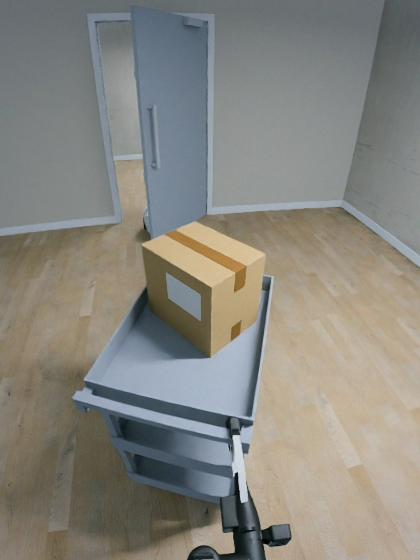

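{"op": "move", "data": {
  "r1": {"base":{"translate_m":0.6},"pace":"slow"},
  "blocking": false,
  "cameras": []
}}

{"op": "wait", "data": {
  "seconds": 8,
  "cameras": ["r1_head_right_camera","r2_head_camera"]
}}

Scene clock: 222.47 s.
move: r1 moving
r1.base_odometry: x=-0.825 y=+2.046 heading=+2.768
r1.turned_by_wheels: +0.001
r1.turned_by_imu: +0.001
r1.base_tilt: forward=-1.5 right=+1.2
r1.lidar_m: 0.25 0.25 0.25 0.25 0.40 3.29 3.25 3.35 0.54 1.17 2.43 0.51
r1.base_status: translate_m moving
r1.joint_positions: lift_m=+0.300 arm_m=+0.000 wrist_yaw_rad=+3.093 wrist_pitch_rad=+0.001 wrist_roll_rad=+0.000 gripper_m=-0.020
r1.joint_status: not commanded
r1.measured_speeds: translate_m=+0.049 strafe_m=+0.000 rotate_rad=+0.002 lift_m=+0.000 arm_m=+0.000 wrist_yaw_rad=+0.000 wrist_pitch_rad=+0.000 wrist_roll_rad=+0.000
r1.motor_effort: lift_m=+14(14) arm_m=+5(5) wheel_0=+8(10) wheel_1=+19(19) wheel_2=-13(15)
r1.servo_current: wrist_yaw_rad=26(59) wrist_pitch_rad=33(46) wrist_roll_rad=46(52) gripper_m=39(52)
r1.hand_pose: x=-0.1130 y=+0.1014 z=+0.4784 quat_wxyz=(+0.024, +0.000, +0.000, +1.000) (m; r1's base frame)
r1.wrist_depth_mm: - 137 - - - - - / - 137 - - - - - / 110 137 211 - - - - / 120 138 285 - - - - / - - - - - - - / 1808 1863 1661 198 1661 1708 1618 / 1308 1205 178 180 162 1138 1182
r2: as last shown
r2.base_tilt: forward=-0.6 right=+0.0
r2.lidar_m: 0.43 0.47 2.42 2.17 2.18 2.56 2.31 2.31 2.82 2.55 2.59 0.48
r2.motor_effort: lift_m=+17(17) arm_m=-4(4) wheel_0=+0(1) wheel_1=-5(5) wheel_2=+7(8)
r2.servo_current: wrist_yaw_rad=59(59) wrist_pitch_rad=39(46) wrist_roll_rad=59(59) gripper_m=65(65)
r2.wrist_depth_mm: - - - - - 1756 1182 / - - - - - 1756 1182 / - - - 445 - 768 - / - - 559 243 241 251 237 / - - 500 178 236 243 - / - - 193 183 187 - - / - - - - - - -
pictures: none
No camera images: "cameras" was empty.

Scene clock: 229.23 s.
earlier move: r1 done
r1.base_odometry: x=-1.372 y=+2.260 heading=+2.768
r1.turned_by_wheels: +0.000
r1.turned_by_imu: -0.001
r1.base_tilt: forward=-1.6 right=+1.2
r1.lidar_m: 1.45 3.39 2.51 0.25 0.25 0.45 3.86 0.95 1.25 2.34 2.44 3.37
r1.base_status: done
r1.joint_positions: lift_m=+0.300 arm_m=+0.000 wrist_yaw_rad=+3.093 wrist_pitch_rad=+0.001 wrist_roll_rad=+0.000 gripper_m=-0.020
r1.joint_status: not commanded
r1.measured_speeds: all 0
r1.motor_effort: lift_m=+14(14) arm_m=+5(5) wheel_0=+2(10) wheel_1=+7(19) wheel_2=-4(15)
r1.servo_current: wrist_yaw_rad=59(72) wrist_pitch_rad=46(52) wrist_roll_rad=59(72) gripper_m=39(52)
r1.hand_pose: x=-0.1130 y=+0.1014 z=+0.4784 quat_wxyz=(+0.024, +0.000, +0.000, +1.000) (m; r1's base frame)
r1.wrist_depth_mm: - 137 - - - 449 260 / - 137 - - - 469 266 / 110 138 211 - - 477 247 / 121 138 282 - - 488 249 / 137 - - - - 500 251 / - 1808 1576 198 1708 504 279 / - 1060 179 179 162 362 278
r2.base_odometry: x=-0.173 y=-0.949 heading=-2.267
r2.turned_by_wheels: +0.000
r2.turned_by_imu: +0.001
r2.base_tilt: forward=-0.7 right=+0.0
r2.lidar_m: 0.43 0.51 2.40 2.17 2.17 2.58 2.29 2.33 2.84 2.56 2.61 0.47
r2.base_status: not commanded
r2.joint_positions: lift_m=+0.665 arm_m=+0.000 wrist_yaw_rad=+0.005 wrist_pitch_rad=+0.000 wrist_roll_rad=+1.570 gripper_m=+0.030
r2.joint_status: not commanded
r2.measured_speeds: all 0
r2.motor_effort: lift_m=+16(17) arm_m=-4(4) wheel_0=-1(1) wheel_1=-5(5) wheel_2=+7(8)
r2.servo_current: wrist_yaw_rad=65(72) wrist_pitch_rad=46(46) wrist_roll_rad=46(65) gripper_m=59(72)
r2.hand_pose: x=+0.4597 y=-0.0861 z=+0.8433 quat_wxyz=(+0.708, +0.707, +0.002, +0.002) (m; r2's base frame)
r2.wrist_depth_mm: - - - - - 1661 1182 / - - - - - 1708 1182 / - - - 442 - 778 - / - - 564 243 240 251 236 / - - 500 178 234 242 - / - - 193 183 186 - - / - - - - - - -
wait: 6.77 of 8 s (r1 has come to rest)
pictures: r1_head_right_camera, r2_head_camera
Images, in order (width x height): r1_head_right_camera 420x672, r2_head_camera 420x560.

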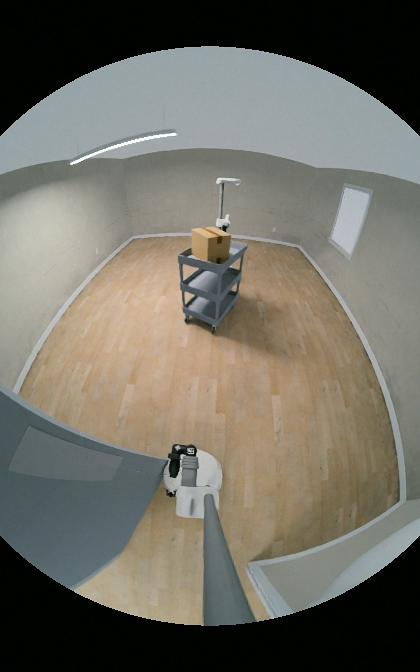

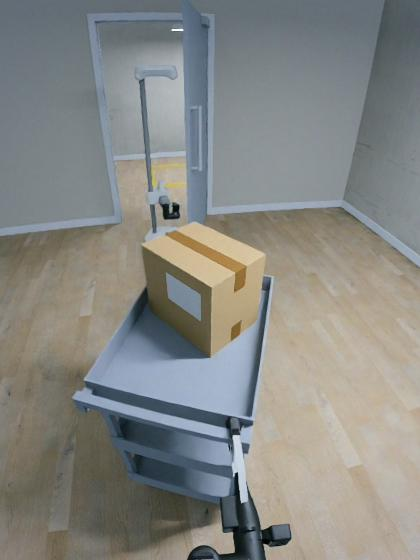

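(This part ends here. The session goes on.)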